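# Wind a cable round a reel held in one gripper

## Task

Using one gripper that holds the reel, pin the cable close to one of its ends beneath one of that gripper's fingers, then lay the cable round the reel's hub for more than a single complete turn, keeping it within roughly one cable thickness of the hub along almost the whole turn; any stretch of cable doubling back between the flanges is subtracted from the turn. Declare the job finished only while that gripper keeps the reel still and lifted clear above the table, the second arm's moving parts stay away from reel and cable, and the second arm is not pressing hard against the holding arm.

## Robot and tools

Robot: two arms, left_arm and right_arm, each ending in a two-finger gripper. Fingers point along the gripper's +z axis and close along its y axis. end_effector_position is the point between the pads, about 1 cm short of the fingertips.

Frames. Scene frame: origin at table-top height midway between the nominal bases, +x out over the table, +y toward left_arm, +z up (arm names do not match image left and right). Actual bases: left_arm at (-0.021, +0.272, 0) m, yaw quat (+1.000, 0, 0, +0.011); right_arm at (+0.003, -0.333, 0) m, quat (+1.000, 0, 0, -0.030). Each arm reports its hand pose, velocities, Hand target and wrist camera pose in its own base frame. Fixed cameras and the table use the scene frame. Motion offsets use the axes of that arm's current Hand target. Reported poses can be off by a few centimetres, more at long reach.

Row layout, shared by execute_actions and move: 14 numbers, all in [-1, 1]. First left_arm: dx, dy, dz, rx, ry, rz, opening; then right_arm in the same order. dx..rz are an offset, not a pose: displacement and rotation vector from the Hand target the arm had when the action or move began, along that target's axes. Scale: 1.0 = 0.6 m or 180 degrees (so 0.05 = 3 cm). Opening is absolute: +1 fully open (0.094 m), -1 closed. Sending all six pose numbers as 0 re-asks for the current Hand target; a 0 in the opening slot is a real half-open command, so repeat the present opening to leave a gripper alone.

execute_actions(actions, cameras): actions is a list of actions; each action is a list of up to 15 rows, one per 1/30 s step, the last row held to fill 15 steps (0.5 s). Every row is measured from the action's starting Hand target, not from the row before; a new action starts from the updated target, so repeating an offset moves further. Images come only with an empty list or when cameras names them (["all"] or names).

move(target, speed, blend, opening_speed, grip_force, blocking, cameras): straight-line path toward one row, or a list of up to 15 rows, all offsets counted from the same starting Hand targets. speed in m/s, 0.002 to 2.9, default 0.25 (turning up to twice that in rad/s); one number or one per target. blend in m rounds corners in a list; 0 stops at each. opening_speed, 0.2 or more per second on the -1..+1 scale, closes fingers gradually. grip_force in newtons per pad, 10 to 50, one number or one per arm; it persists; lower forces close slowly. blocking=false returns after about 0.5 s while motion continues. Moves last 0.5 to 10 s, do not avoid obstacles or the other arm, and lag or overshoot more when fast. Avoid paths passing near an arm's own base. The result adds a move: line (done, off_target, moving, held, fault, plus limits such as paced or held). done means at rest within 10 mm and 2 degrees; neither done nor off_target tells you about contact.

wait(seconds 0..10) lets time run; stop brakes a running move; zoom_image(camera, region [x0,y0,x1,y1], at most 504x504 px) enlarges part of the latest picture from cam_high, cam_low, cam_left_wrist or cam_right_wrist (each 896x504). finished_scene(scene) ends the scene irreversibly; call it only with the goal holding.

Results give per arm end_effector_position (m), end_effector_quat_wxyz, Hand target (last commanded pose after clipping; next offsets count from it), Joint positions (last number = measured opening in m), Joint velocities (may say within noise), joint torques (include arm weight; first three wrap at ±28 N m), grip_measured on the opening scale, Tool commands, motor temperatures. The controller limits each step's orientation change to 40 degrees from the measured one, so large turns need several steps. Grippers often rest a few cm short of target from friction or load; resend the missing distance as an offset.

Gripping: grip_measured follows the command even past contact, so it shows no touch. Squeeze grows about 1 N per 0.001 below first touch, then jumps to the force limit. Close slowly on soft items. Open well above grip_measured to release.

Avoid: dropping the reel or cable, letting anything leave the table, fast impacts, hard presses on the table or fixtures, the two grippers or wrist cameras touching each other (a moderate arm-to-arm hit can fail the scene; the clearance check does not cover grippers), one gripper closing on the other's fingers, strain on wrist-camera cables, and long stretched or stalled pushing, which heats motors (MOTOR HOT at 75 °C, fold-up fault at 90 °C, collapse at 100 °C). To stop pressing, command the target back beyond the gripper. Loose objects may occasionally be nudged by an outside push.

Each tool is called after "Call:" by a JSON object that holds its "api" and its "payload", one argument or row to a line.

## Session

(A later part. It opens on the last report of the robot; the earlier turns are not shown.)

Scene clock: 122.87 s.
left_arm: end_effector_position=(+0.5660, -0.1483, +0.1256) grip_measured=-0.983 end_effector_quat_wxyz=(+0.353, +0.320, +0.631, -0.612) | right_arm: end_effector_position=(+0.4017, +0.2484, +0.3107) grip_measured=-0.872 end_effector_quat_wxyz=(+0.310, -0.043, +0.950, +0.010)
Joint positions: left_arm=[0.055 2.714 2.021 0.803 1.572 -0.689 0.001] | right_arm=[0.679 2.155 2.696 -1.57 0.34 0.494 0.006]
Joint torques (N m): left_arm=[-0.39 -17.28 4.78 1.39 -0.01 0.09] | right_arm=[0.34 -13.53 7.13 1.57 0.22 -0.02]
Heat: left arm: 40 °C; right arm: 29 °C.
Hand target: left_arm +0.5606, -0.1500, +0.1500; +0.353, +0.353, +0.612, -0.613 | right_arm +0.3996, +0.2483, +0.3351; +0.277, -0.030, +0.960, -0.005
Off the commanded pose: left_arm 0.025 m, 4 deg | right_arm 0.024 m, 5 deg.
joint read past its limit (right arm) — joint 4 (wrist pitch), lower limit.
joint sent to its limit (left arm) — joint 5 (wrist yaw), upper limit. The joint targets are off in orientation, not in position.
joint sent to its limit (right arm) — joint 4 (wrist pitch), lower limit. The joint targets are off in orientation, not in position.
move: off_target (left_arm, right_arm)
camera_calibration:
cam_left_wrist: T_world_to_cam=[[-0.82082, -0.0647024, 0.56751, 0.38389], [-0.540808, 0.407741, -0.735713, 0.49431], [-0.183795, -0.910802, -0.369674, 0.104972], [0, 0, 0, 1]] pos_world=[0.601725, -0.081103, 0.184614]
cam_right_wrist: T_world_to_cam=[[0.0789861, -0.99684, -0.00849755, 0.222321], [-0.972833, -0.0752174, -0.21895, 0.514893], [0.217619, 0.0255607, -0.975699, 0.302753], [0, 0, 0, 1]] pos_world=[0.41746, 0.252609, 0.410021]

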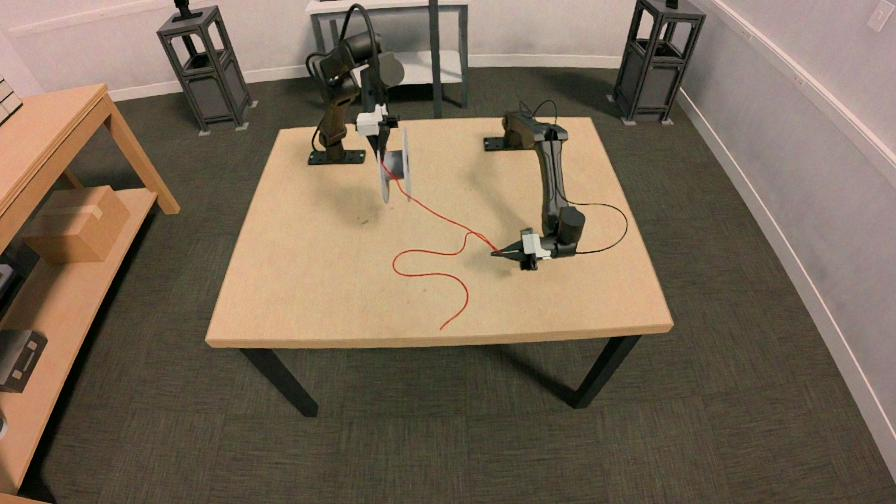

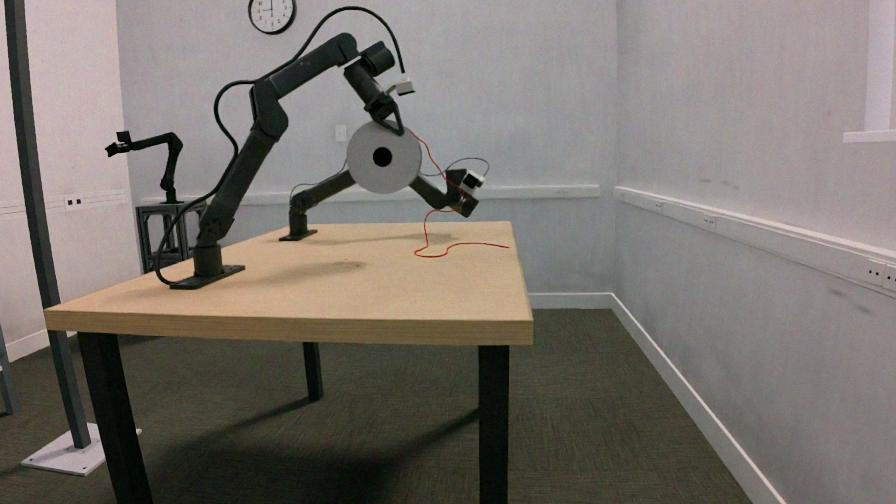

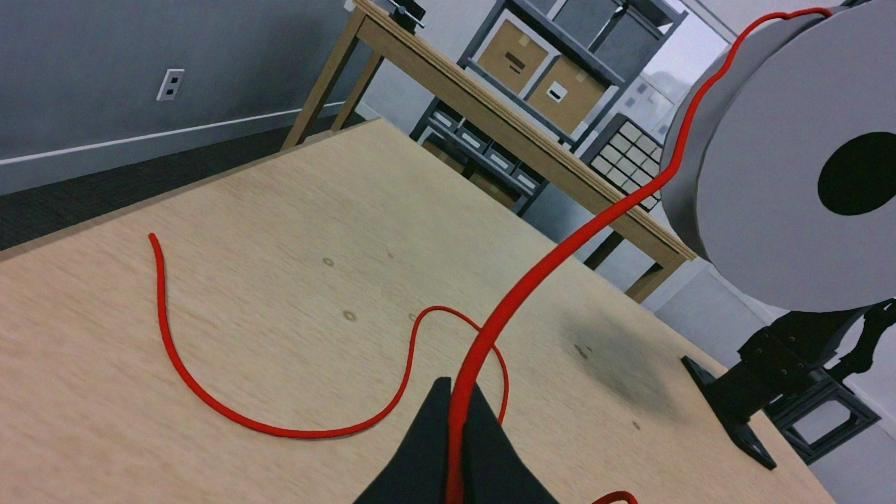

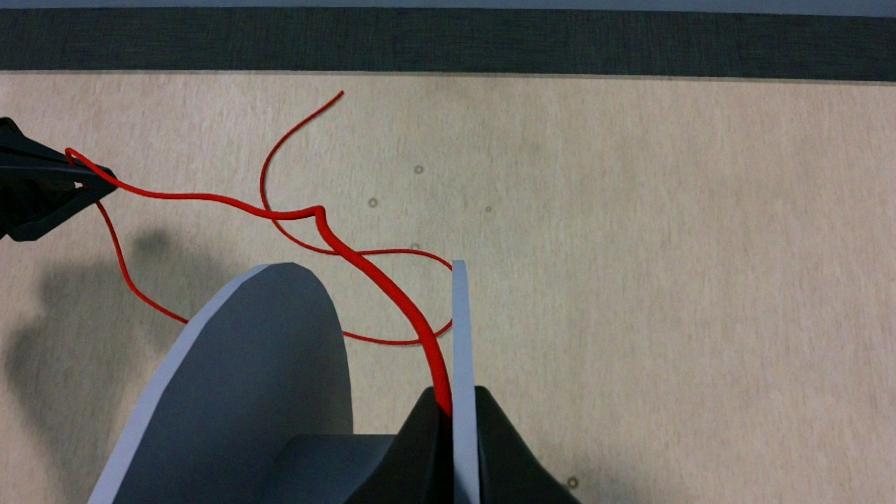

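Call:
{"api": "move", "payload": {
  "target": [
    [0.147,-0.088,0.05,0,0,0.08,-1,0,0,0,0,0,0,-1],
    [0.214,-0.204,0.083,0,0,0.167,-1,0,0,0,0,0,0,-1]
  ],
  "blend": [0.02,0],
  "speed": 0.2,
  "cameras": ["all"]
}}

Scene clock: 126.43 s.
left_arm: end_effector_position=(+0.3915, -0.1984, +0.0870) grip_measured=-0.983 end_effector_quat_wxyz=(+0.485, +0.487, +0.513, -0.514) | right_arm: end_effector_position=(+0.4017, +0.2484, +0.3107) grip_measured=-0.872 end_effector_quat_wxyz=(+0.310, -0.043, +0.950, +0.010)
Joint positions: left_arm=[-0.048 2.332 1.017 1.306 1.526 -0.044 0.001] | right_arm=[0.679 2.155 2.696 -1.57 0.34 0.494 0.006]
Joint torques (N m): left_arm=[-0.39 -12.29 2.86 1.54 -0.05 0.13] | right_arm=[0.34 -13.49 7.13 1.57 0.22 -0.02]
Heat: left arm: 41 °C; right arm: 29 °C.
Hand target: left_arm +0.3903, -0.1998, +0.1002; +0.500, +0.500, +0.500, -0.501 | right_arm +0.3996, +0.2483, +0.3351; +0.277, -0.030, +0.960, -0.005
Off the commanded pose: left_arm 0.013 m, 3 deg | right_arm 0.024 m, 5 deg.
joint read past its limit (right arm) — joint 4 (wrist pitch), lower limit.
joint sent to its limit (right arm) — joint 4 (wrist pitch), lower limit. The joint targets are off in orientation, not in position.
move: off_target (left_arm, right_arm)
camera_calibration:
cam_left_wrist: T_world_to_cam=[[-0.996745, -0.0163714, 0.0789334, 0.380381], [-0.0781342, 0.437162, -0.895983, 0.230591], [-0.0198381, -0.899234, -0.437018, -0.0430475], [0, 0, 0, 1]] pos_world=[0.396306, -0.133288, 0.157769]
cam_right_wrist: T_world_to_cam=[[0.0789861, -0.99684, -0.00849755, 0.222321], [-0.972833, -0.0752174, -0.21895, 0.514893], [0.217619, 0.0255607, -0.975699, 0.302753], [0, 0, 0, 1]] pos_world=[0.41746, 0.252609, 0.410021]

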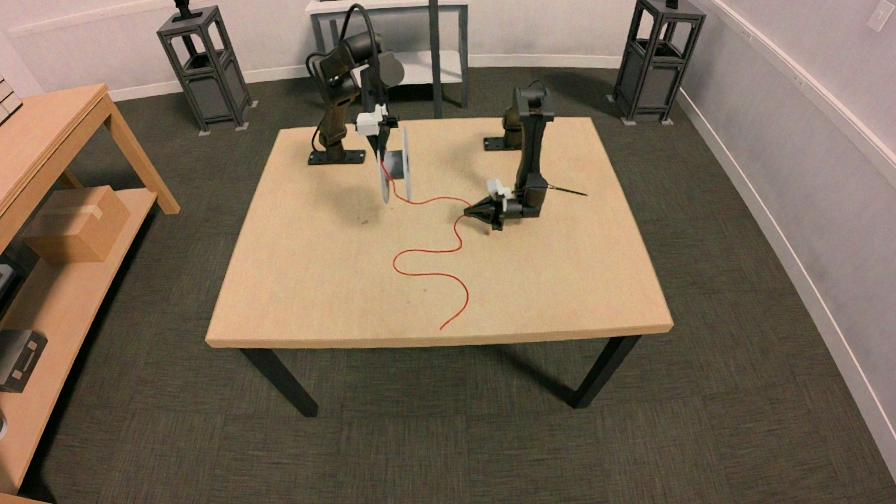

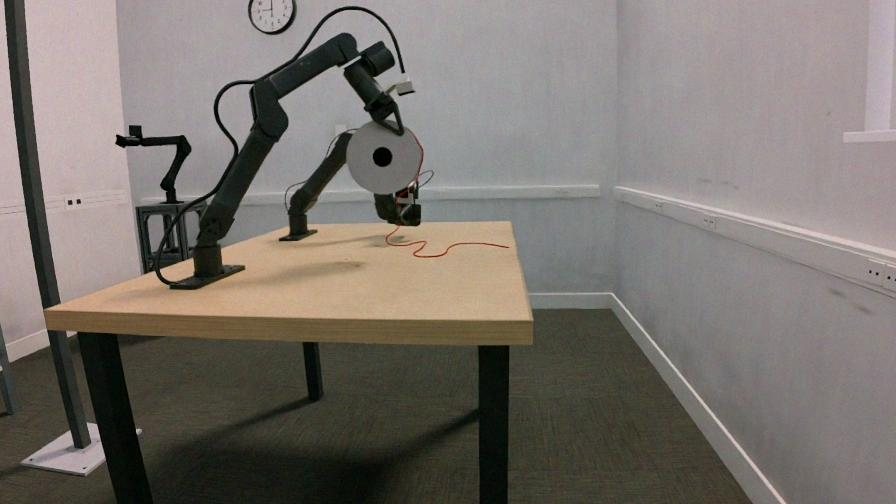

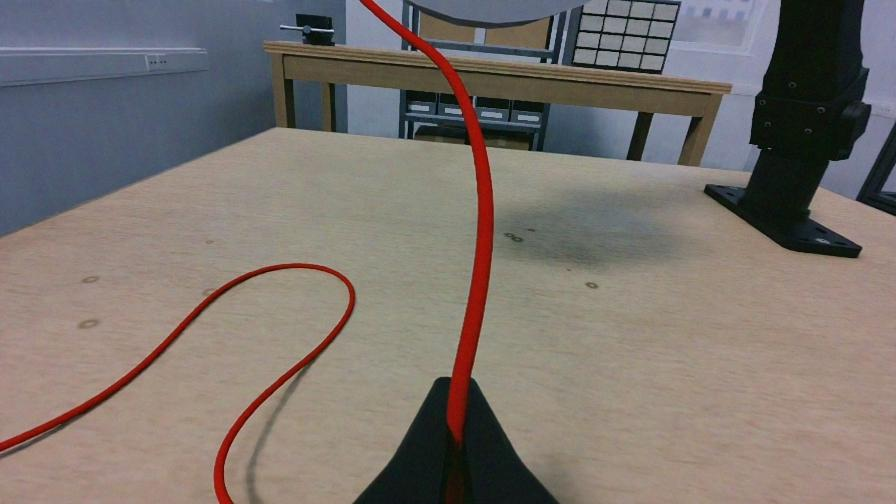

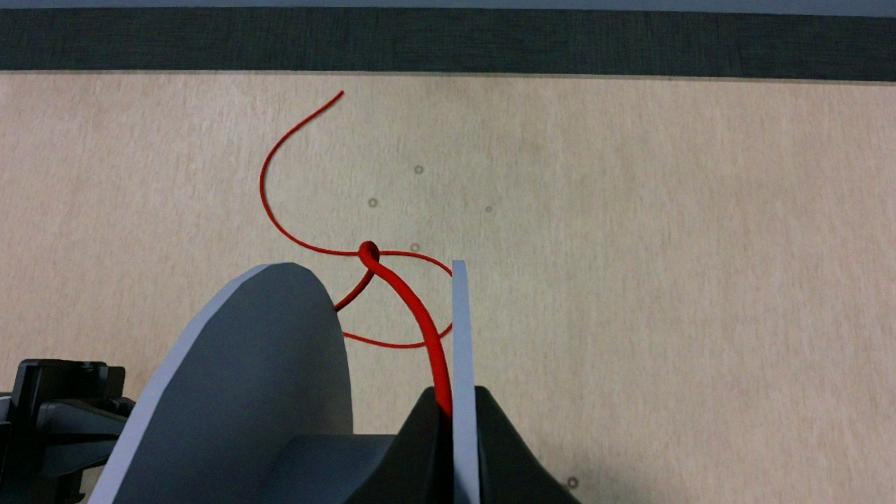

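Call:
{"api": "move", "payload": {
  "target": [
    [0,-0.183,0.083,0,0,0.05,-1,0,0,0,0,0,0,-1],
    [-0.083,-0.283,0.217,0,0,0.15,-1,0,0,0,0,0,0,-1],
    [-0.233,-0.3,0.258,0,0,0.25,-1,0,0,0,0,0,0,-1]
  ],
  "blend": [0.02,0.02,0],
  "speed": 0.18,
  "cameras": ["all"]
}}

Scene clock: 130.67 s.
left_arm: end_effector_position=(+0.2103, -0.3515, +0.2232) grip_measured=-0.983 end_effector_quat_wxyz=(+0.641, +0.656, +0.286, -0.278) | right_arm: end_effector_position=(+0.3996, +0.2488, +0.3092) grip_measured=-0.872 end_effector_quat_wxyz=(+0.305, -0.045, +0.951, +0.012)
Joint positions: left_arm=[-0.687 1.491 0.606 0.848 0.882 0.78 0.001] | right_arm=[0.679 2.155 2.696 -1.578 0.33 0.494 0.006]
Joint torques (N m): left_arm=[-0.61 -6.57 8.05 1.63 0 0.02] | right_arm=[0.31 -13.49 7.08 1.64 0.29 -0.01]
Heat: left arm: 41 °C; right arm: 29 °C.
Hand target: left_arm +0.2103, -0.3543, +0.2404; +0.654, +0.653, +0.270, -0.271 | right_arm +0.3996, +0.2483, +0.3350; +0.277, -0.030, +0.960, -0.005
Off the commanded pose: left_arm 0.017 m, 2 deg | right_arm 0.026 m, 4 deg.
joint read past its limit (right arm) — joint 4 (wrist pitch), lower limit.
joint sent to its limit (right arm) — joint 4 (wrist pitch), lower limit. The joint targets are off in orientation, not in position.
move: off_target (left_arm, right_arm)
camera_calibration:
cam_left_wrist: T_world_to_cam=[[-0.74794, -0.00520159, -0.663746, 0.303873], [0.58985, 0.453379, -0.668224, 0.219734], [0.304404, -0.891302, -0.336033, -0.212649], [0, 0, 0, 1]] pos_world=[0.1624, -0.287577, 0.277069]
cam_right_wrist: T_world_to_cam=[[0.0841241, -0.996399, -0.0105709, 0.221363], [-0.974847, -0.080098, -0.207985, 0.51121], [0.206389, 0.0278015, -0.978075, 0.306398], [0, 0, 0, 1]] pos_world=[0.416493, 0.252995, 0.408344]

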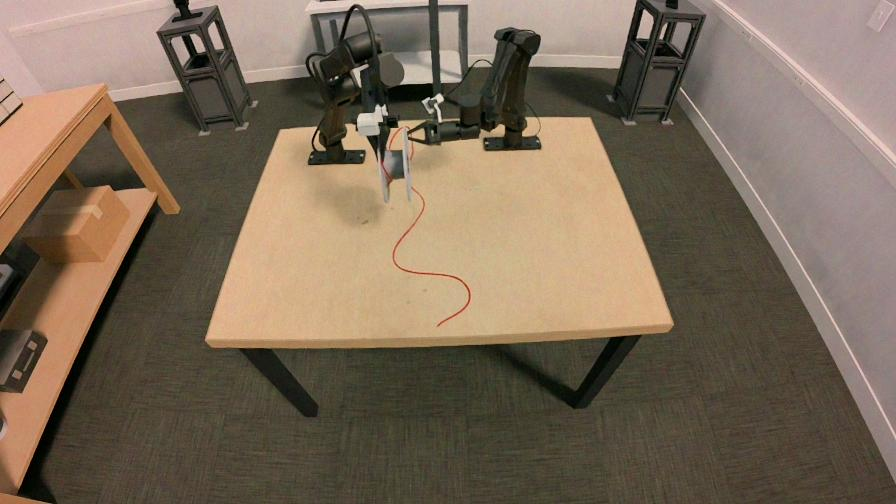

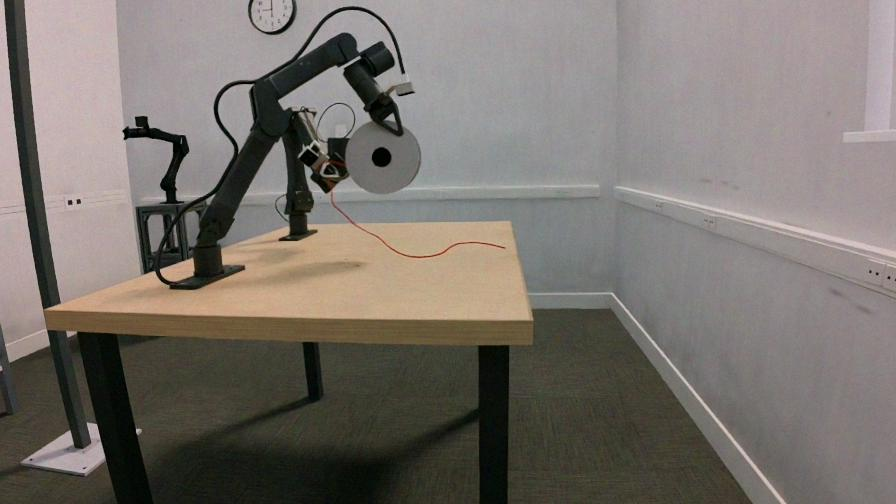

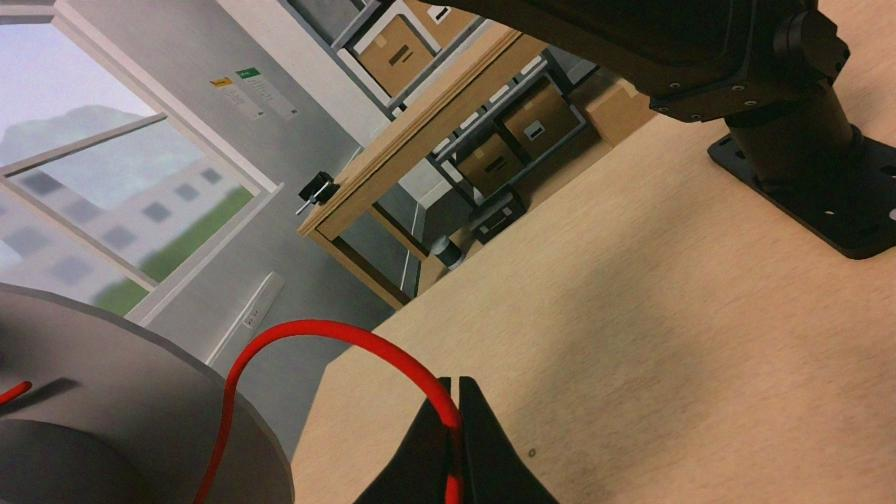

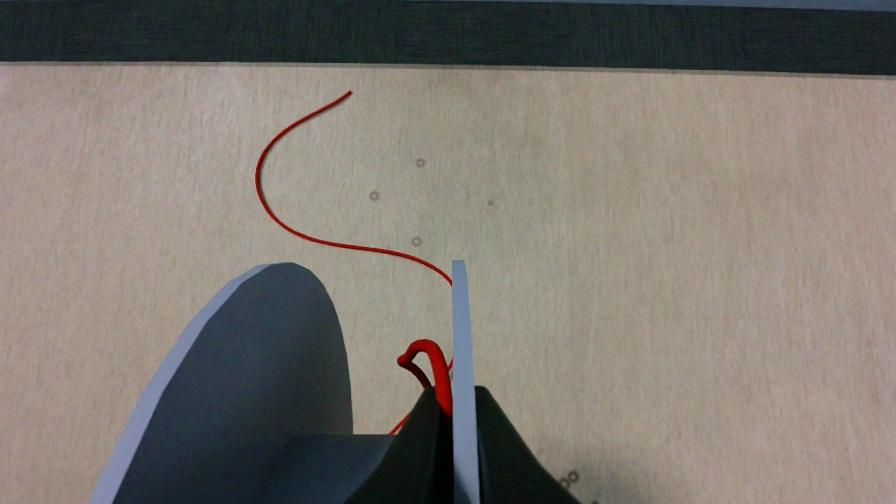

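Call:
{"api": "move", "payload": {
  "target": [-0.07,0.07,0.008,0,0,0.1,-1,0,0,0,0,0,0,-1],
  "speed": 0.1,
  "cameras": ["cam_low","cam_left_wrist","cam_right_wrist"]
}}

Call:
{"api": "zoom_image", "payload": {
  "camera": "cam_right_wrist",
  "region": [250, 250, 550, 504]
}}

Call:
{"api": "zoom_image", "payload": {
  "camera": "cam_low",
  "region": [270, 60, 470, 220]
}}

Scene clock: 134.13 s.
left_arm: end_effector_position=(+0.2133, -0.3577, +0.2786) grip_measured=-0.983 end_effector_quat_wxyz=(+0.675, +0.694, +0.182, -0.174) | right_arm: end_effector_position=(+0.3996, +0.2488, +0.3092) grip_measured=-0.872 end_effector_quat_wxyz=(+0.305, -0.045, +0.951, +0.012)
Joint positions: left_arm=[-0.7 1.385 0.775 0.566 0.865 1.096 0.001] | right_arm=[0.679 2.155 2.696 -1.578 0.33 0.494 0.006]
Joint torques (N m): left_arm=[-0.8 -6.49 9.03 1.71 0.03 0.03] | right_arm=[0.23 -13.49 7.08 1.64 0.3 -0.01]
Heat: left arm: 40 °C; right arm: 29 °C.
Hand target: left_arm +0.2104, -0.3590, +0.2998; +0.688, +0.687, +0.165, -0.165 | right_arm +0.3996, +0.2483, +0.3350; +0.277, -0.030, +0.960, -0.005
Off the commanded pose: left_arm 0.021 m, 3 deg | right_arm 0.026 m, 4 deg.
joint read past its limit (right arm) — joint 4 (wrist pitch), lower limit.
joint sent to its limit (right arm) — joint 4 (wrist pitch), lower limit. The joint targets are off in orientation, not in position.
move: off_target (left_arm, right_arm)
camera_calibration:
cam_left_wrist: T_world_to_cam=[[-0.508769, 0.00192811, -0.860901, 0.34936], [0.767716, 0.45353, -0.452684, 0.159948], [0.389572, -0.891239, -0.232222, -0.247591], [0, 0, 0, 1]] pos_world=[0.151403, -0.293878, 0.315674]
cam_right_wrist: T_world_to_cam=[[0.0841241, -0.996399, -0.0105709, 0.221363], [-0.974847, -0.080098, -0.207985, 0.51121], [0.206389, 0.0278015, -0.978075, 0.306398], [0, 0, 0, 1]] pos_world=[0.416493, 0.252995, 0.408344]
Images, in order (width x height): cam_low 896x504, cam_left_wrist 896x504, cam_right_wrist 896x504.

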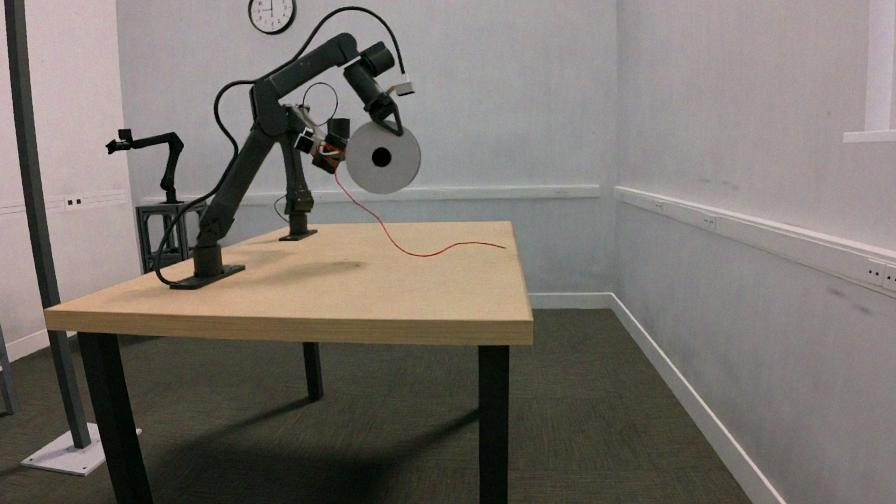

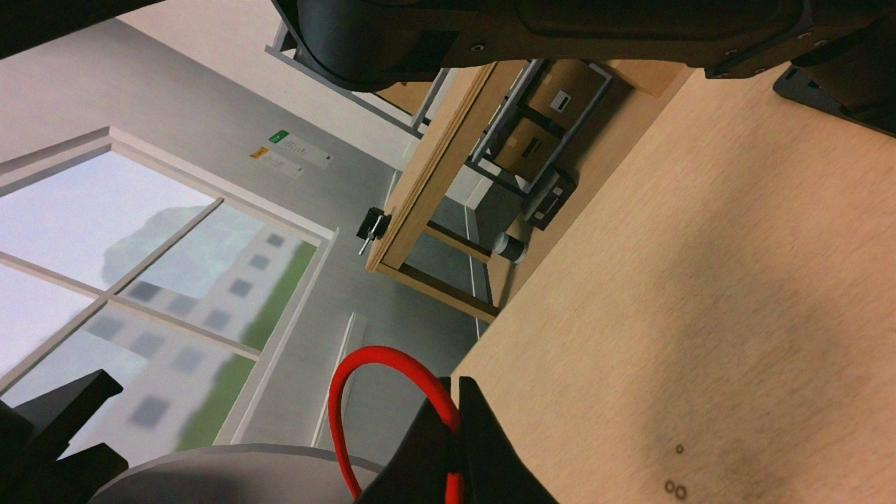

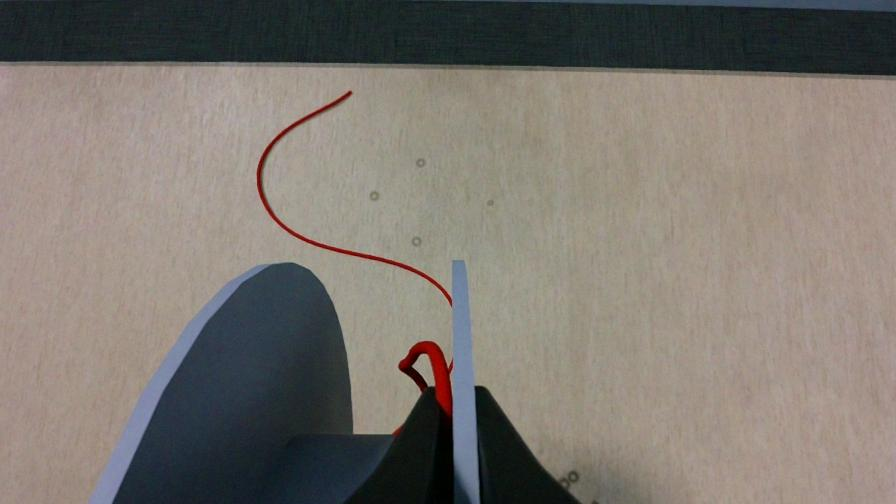

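Scaled by 1.680 from the camera's 896x504 image, which has a finer 1280x720 frame.

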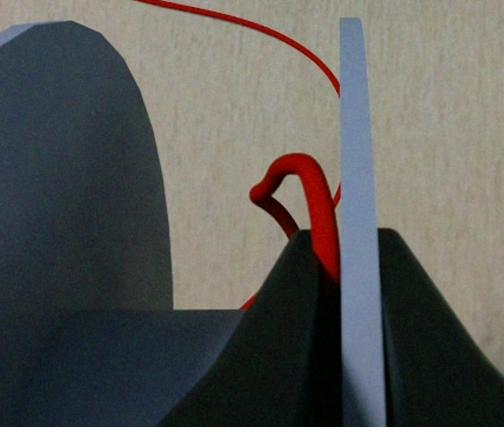

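Scaled by 2.520 from the camera's 896x504 image, which has a finer 1280x720 frame.

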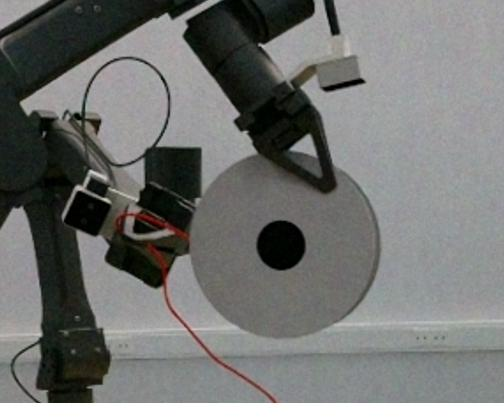

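Call:
{"api": "move", "payload": {
  "target": [-0.037,-0.075,0,0,0,-0.05,-1,0,0,0,0,0,0,-1],
  "speed": 0.1,
  "cameras": ["cam_low","cam_left_wrist","cam_right_wrist"]
}}

Call:
{"api": "zoom_image", "payload": {
  "camera": "cam_right_wrist",
  "region": [250, 250, 550, 504]
}}

Scene clock: 136.67 s.
left_arm: end_effector_position=(+0.1763, -0.3616, +0.2638) grip_measured=-0.983 end_effector_quat_wxyz=(+0.666, +0.677, +0.225, -0.216) | right_arm: end_effector_position=(+0.3996, +0.2488, +0.3092) grip_measured=-0.872 end_effector_quat_wxyz=(+0.305, -0.045, +0.951, +0.012)
Joint positions: left_arm=[-0.806 1.312 0.642 0.645 0.758 0.953 0.001] | right_arm=[0.679 2.155 2.696 -1.578 0.33 0.494 0.006]
Joint torques (N m): left_arm=[-0.83 -5.82 5.18 1.9 0.06 -0.12] | right_arm=[0.32 -13.46 7.12 1.64 0.31 0]
Heat: left arm: 39 °C; right arm: 29 °C.
Hand target: left_arm +0.1701, -0.3591, +0.2698; +0.673, +0.672, +0.218, -0.219 | right_arm +0.3996, +0.2483, +0.3350; +0.277, -0.030, +0.960, -0.005
Off the commanded pose: left_arm 0.009 m, 1 deg | right_arm 0.026 m, 4 deg.
joint read past its limit (right arm) — joint 4 (wrist pitch), lower limit.
joint sent to its limit (right arm) — joint 4 (wrist pitch), lower limit. The joint targets are off in orientation, not in position.
move: off_target (right_arm)
camera_calibration:
cam_left_wrist: T_world_to_cam=[[-0.612785, -0.00969487, -0.79019, 0.313254], [0.702513, 0.451236, -0.550329, 0.219764], [0.361898, -0.892352, -0.2697, -0.225751], [0, 0, 0, 1]] pos_world=[0.119269, -0.297578, 0.307587]
cam_right_wrist: T_world_to_cam=[[0.0841241, -0.996399, -0.0105709, 0.221363], [-0.974847, -0.080098, -0.207985, 0.51121], [0.206389, 0.0278015, -0.978075, 0.306398], [0, 0, 0, 1]] pos_world=[0.416493, 0.252995, 0.408344]
Images, in order (width x height): cam_low 896x504, cam_left_wrist 896x504, cam_right_wrist 896x504.

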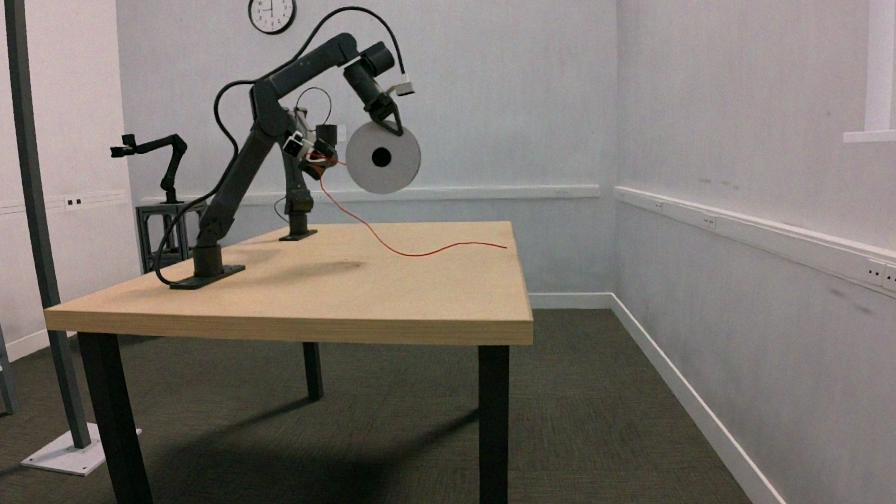

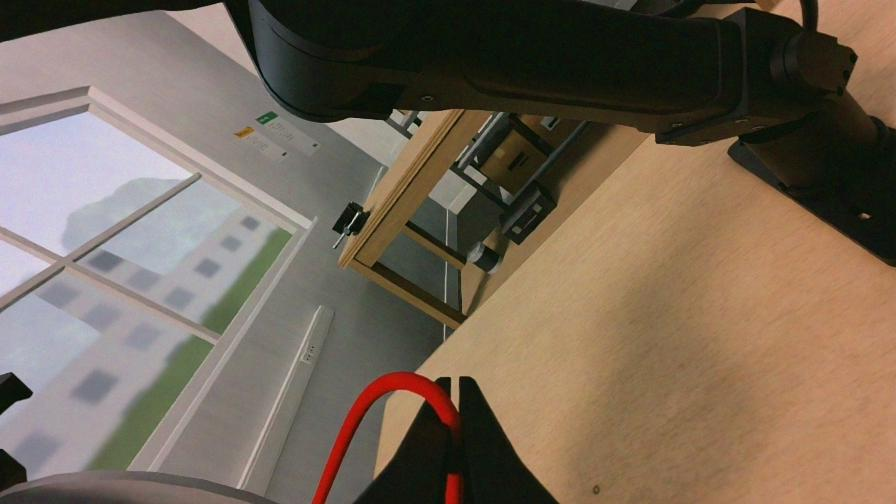

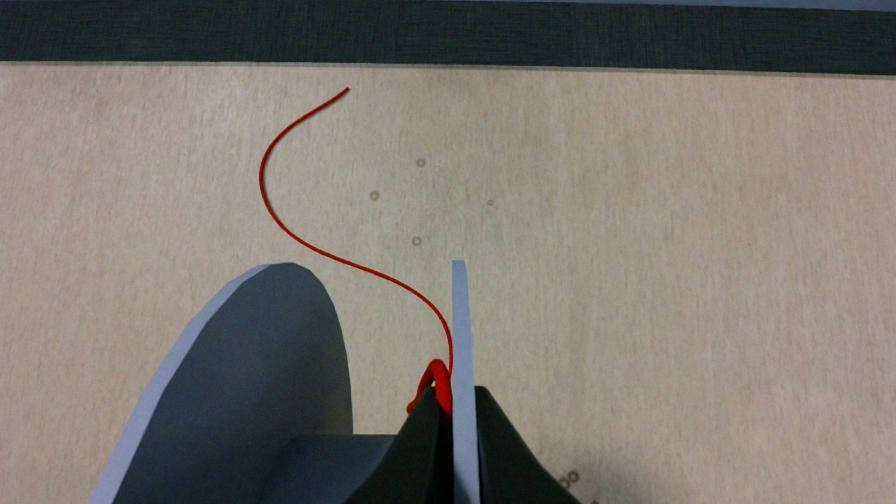

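Scaled by 1.680 from the camera's 896x504 image, which has a finer 1280x720 frame.

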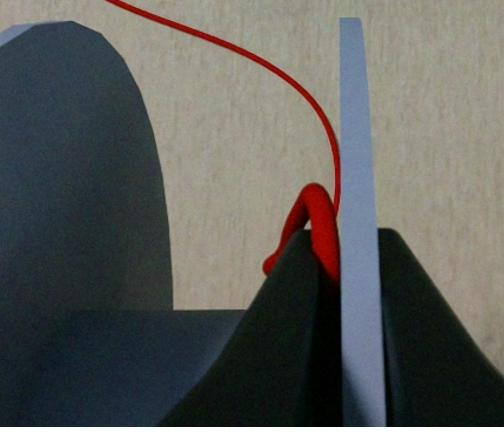

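Call:
{"api": "move", "payload": {
  "target": [-0.02,-0.037,0,0,0,0,-1,0,0,0,0,0,0,-1],
  "speed": 0.08,
  "cameras": ["cam_low","cam_right_wrist"]
}}

Call:
{"api": "zoom_image", "payload": {
  "camera": "cam_right_wrist",
  "region": [250, 250, 550, 504]
}}

Scene clock: 138.43 s.
left_arm: end_effector_position=(+0.1582, -0.3610, +0.2516) grip_measured=-0.983 end_effector_quat_wxyz=(+0.667, +0.676, +0.234, -0.209) | right_arm: end_effector_position=(+0.3972, +0.2507, +0.3080) grip_measured=-0.872 end_effector_quat_wxyz=(+0.300, -0.048, +0.953, +0.015)
Joint positions: left_arm=[-0.872 1.266 0.564 0.672 0.67 0.952 0.001] | right_arm=[0.682 2.155 2.696 -1.583 0.321 0.493 0.006]
Joint torques (N m): left_arm=[-1.06 -5.52 5.05 2.02 0.2 -0.11] | right_arm=[0.05 -13.5 7.05 1.69 0.39 0]
Heat: left arm: 39 °C; right arm: 29 °C.
Hand target: left_arm +0.1474, -0.3591, +0.2588; +0.673, +0.672, +0.218, -0.219 | right_arm +0.3996, +0.2482, +0.3350; +0.277, -0.030, +0.960, -0.005
Off the commanded pose: left_arm 0.013 m, 2 deg | right_arm 0.027 m, 4 deg.
joint read past its limit (right arm) — joint 4 (wrist pitch), lower limit.
joint sent to its limit (right arm) — joint 4 (wrist pitch), lower limit. The joint targets are off in orientation, not in position.
move: off_target (left_arm, right_arm)
camera_calibration:
cam_right_wrist: T_world_to_cam=[[0.0919048, -0.995674, -0.0137012, 0.221114], [-0.976101, -0.08736, -0.198984, 0.508257], [0.196926, 0.0316613, -0.979907, 0.309111], [0, 0, 0, 1]] pos_world=[0.414917, 0.254772, 0.407064]
Images, in order (width x height): cam_low 896x504, cam_right_wrist 896x504.

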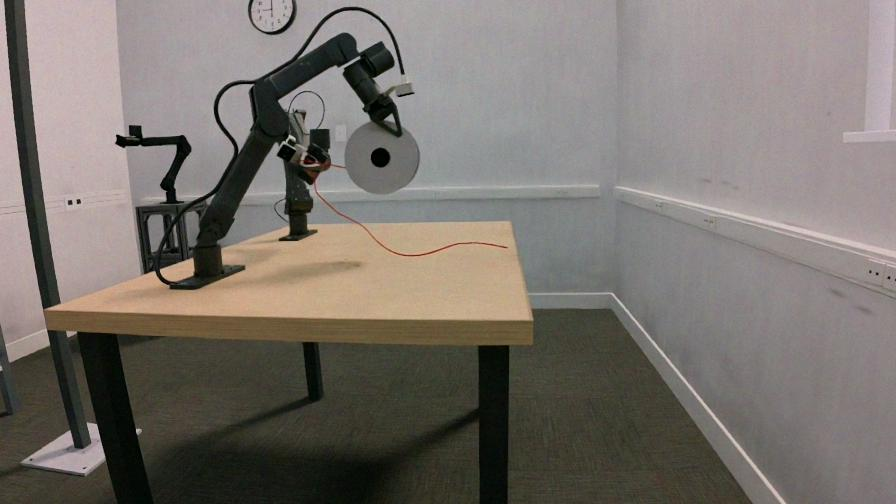

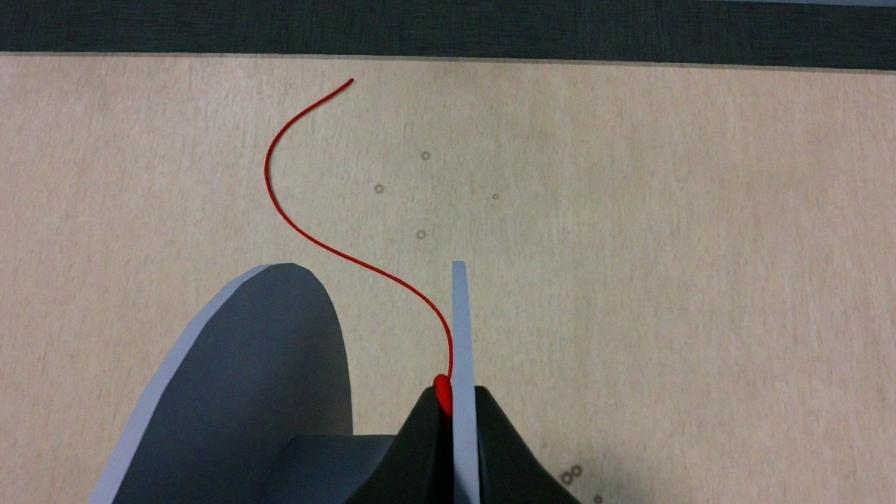

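Scaled by 1.680 from the camera's 896x504 image, which has a finer 1280x720 frame.

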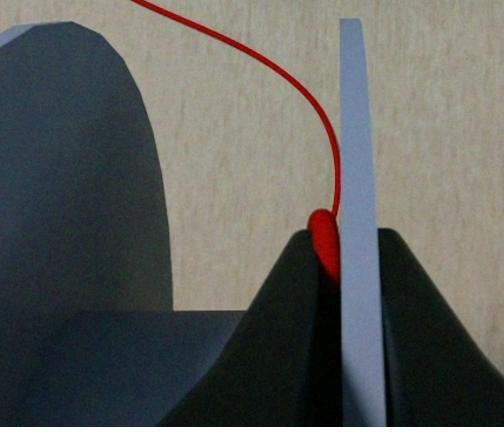

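Call:
{"api": "move", "payload": {
  "target": [0,0,0,0,0,0,-0.5,0,0,0,0,0,0,-1],
  "opening_speed": 0.6,
  "cameras": ["all"]
}}

Call:
{"api": "zoom_image", "payload": {
  "camera": "cam_low",
  "region": [270, 60, 470, 260]
}}

Scene clock: 141.83 s.
left_arm: end_effector_position=(+0.1557, -0.3619, +0.2526) grip_measured=-0.502 end_effector_quat_wxyz=(+0.667, +0.676, +0.229, -0.212) | right_arm: end_effector_position=(+0.3976, +0.2500, +0.3083) grip_measured=-0.872 end_effector_quat_wxyz=(+0.301, -0.048, +0.952, +0.013)
Joint positions: left_arm=[-0.877 1.266 0.564 0.676 0.674 0.952 0.023] | right_arm=[0.682 2.155 2.696 -1.583 0.326 0.493 0.006]
Joint torques (N m): left_arm=[-0.91 -5.34 5.23 2.02 0.15 -0.1] | right_arm=[0.06 -13.52 7.04 1.69 0.32 0]
Heat: left arm: 38 °C; right arm: 29 °C.
Hand target: left_arm +0.1474, -0.3591, +0.2588; +0.673, +0.672, +0.218, -0.219 | right_arm +0.3996, +0.2483, +0.3350; +0.277, -0.030, +0.960, -0.005
Off the commanded pose: left_arm 0.011 m, 2 deg | right_arm 0.027 m, 4 deg.
joint read past its limit (right arm) — joint 4 (wrist pitch), lower limit.
joint sent to its limit (right arm) — joint 4 (wrist pitch), lower limit. The joint targets are off in orientation, not in position.
move: off_target (left_arm, right_arm)
camera_calibration:
cam_left_wrist: T_world_to_cam=[[-0.612646, -0.0160933, -0.790193, 0.289514], [0.696617, 0.461287, -0.54949, 0.232566], [0.373349, -0.887105, -0.271395, -0.220998], [0, 0, 0, 1]] pos_world=[0.097869, -0.298669, 0.296587]
cam_right_wrist: T_world_to_cam=[[0.0897167, -0.995912, -0.0104544, 0.220272], [-0.975794, -0.0857927, -0.201159, 0.508724], [0.19944, 0.0282487, -0.979503, 0.309054], [0, 0, 0, 1]] pos_world=[0.41501, 0.254286, 0.407356]

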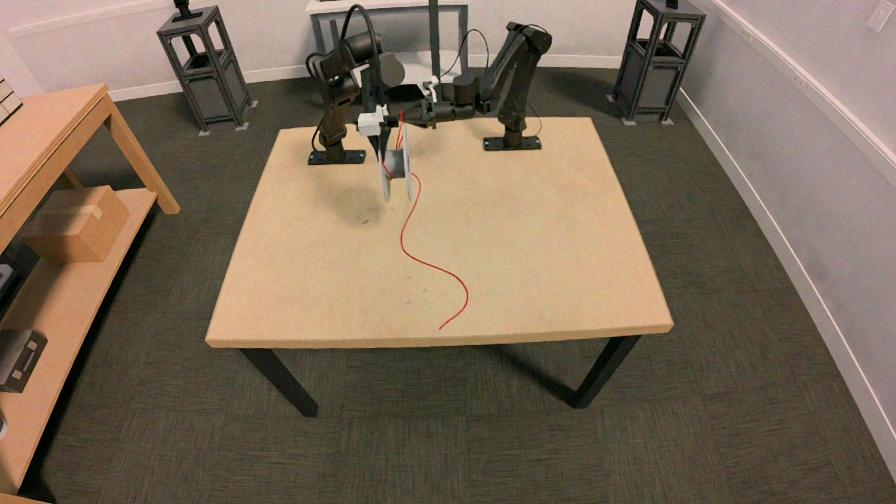

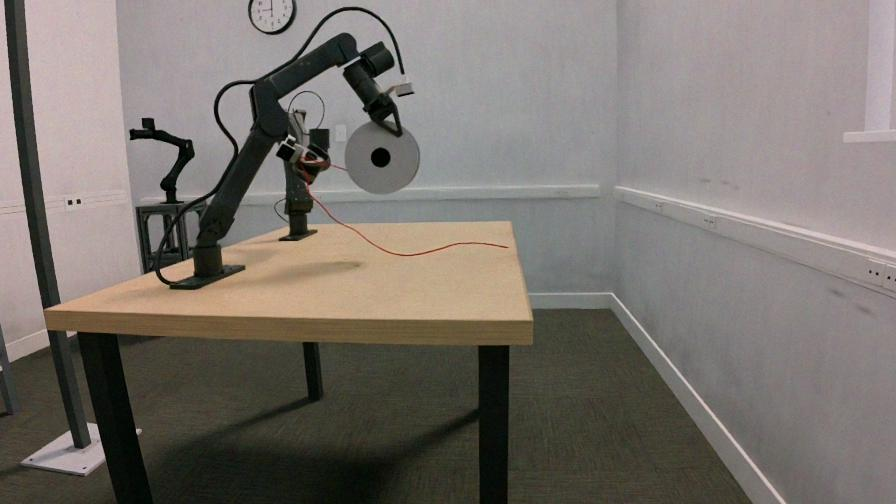

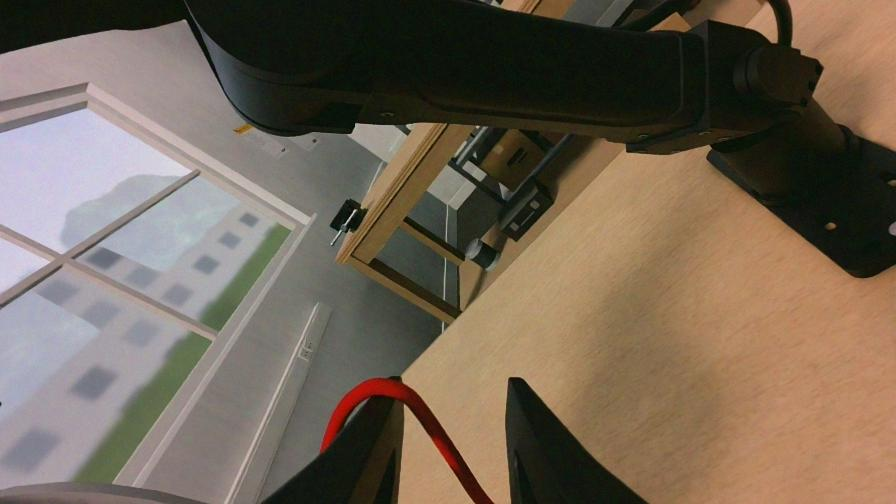

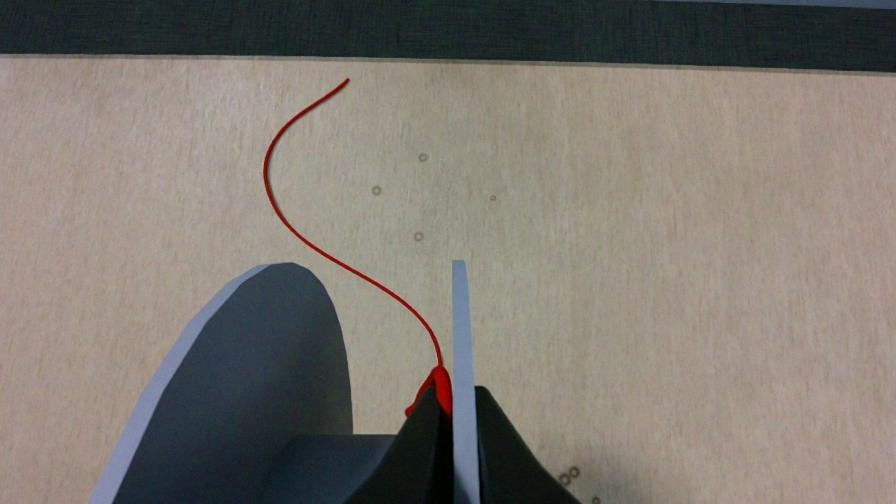

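Scaled by 2.520 from the camera's 896x504 image, which has a finer 1280x720 frame.

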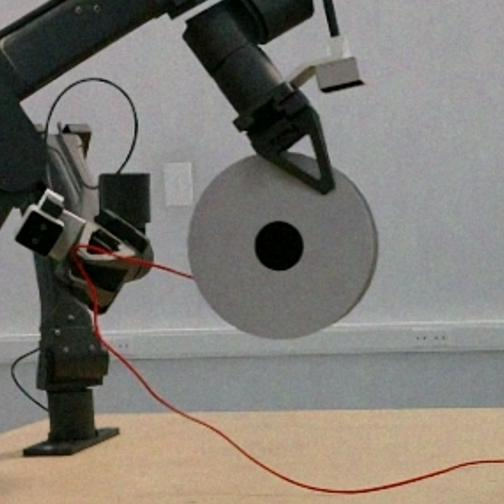

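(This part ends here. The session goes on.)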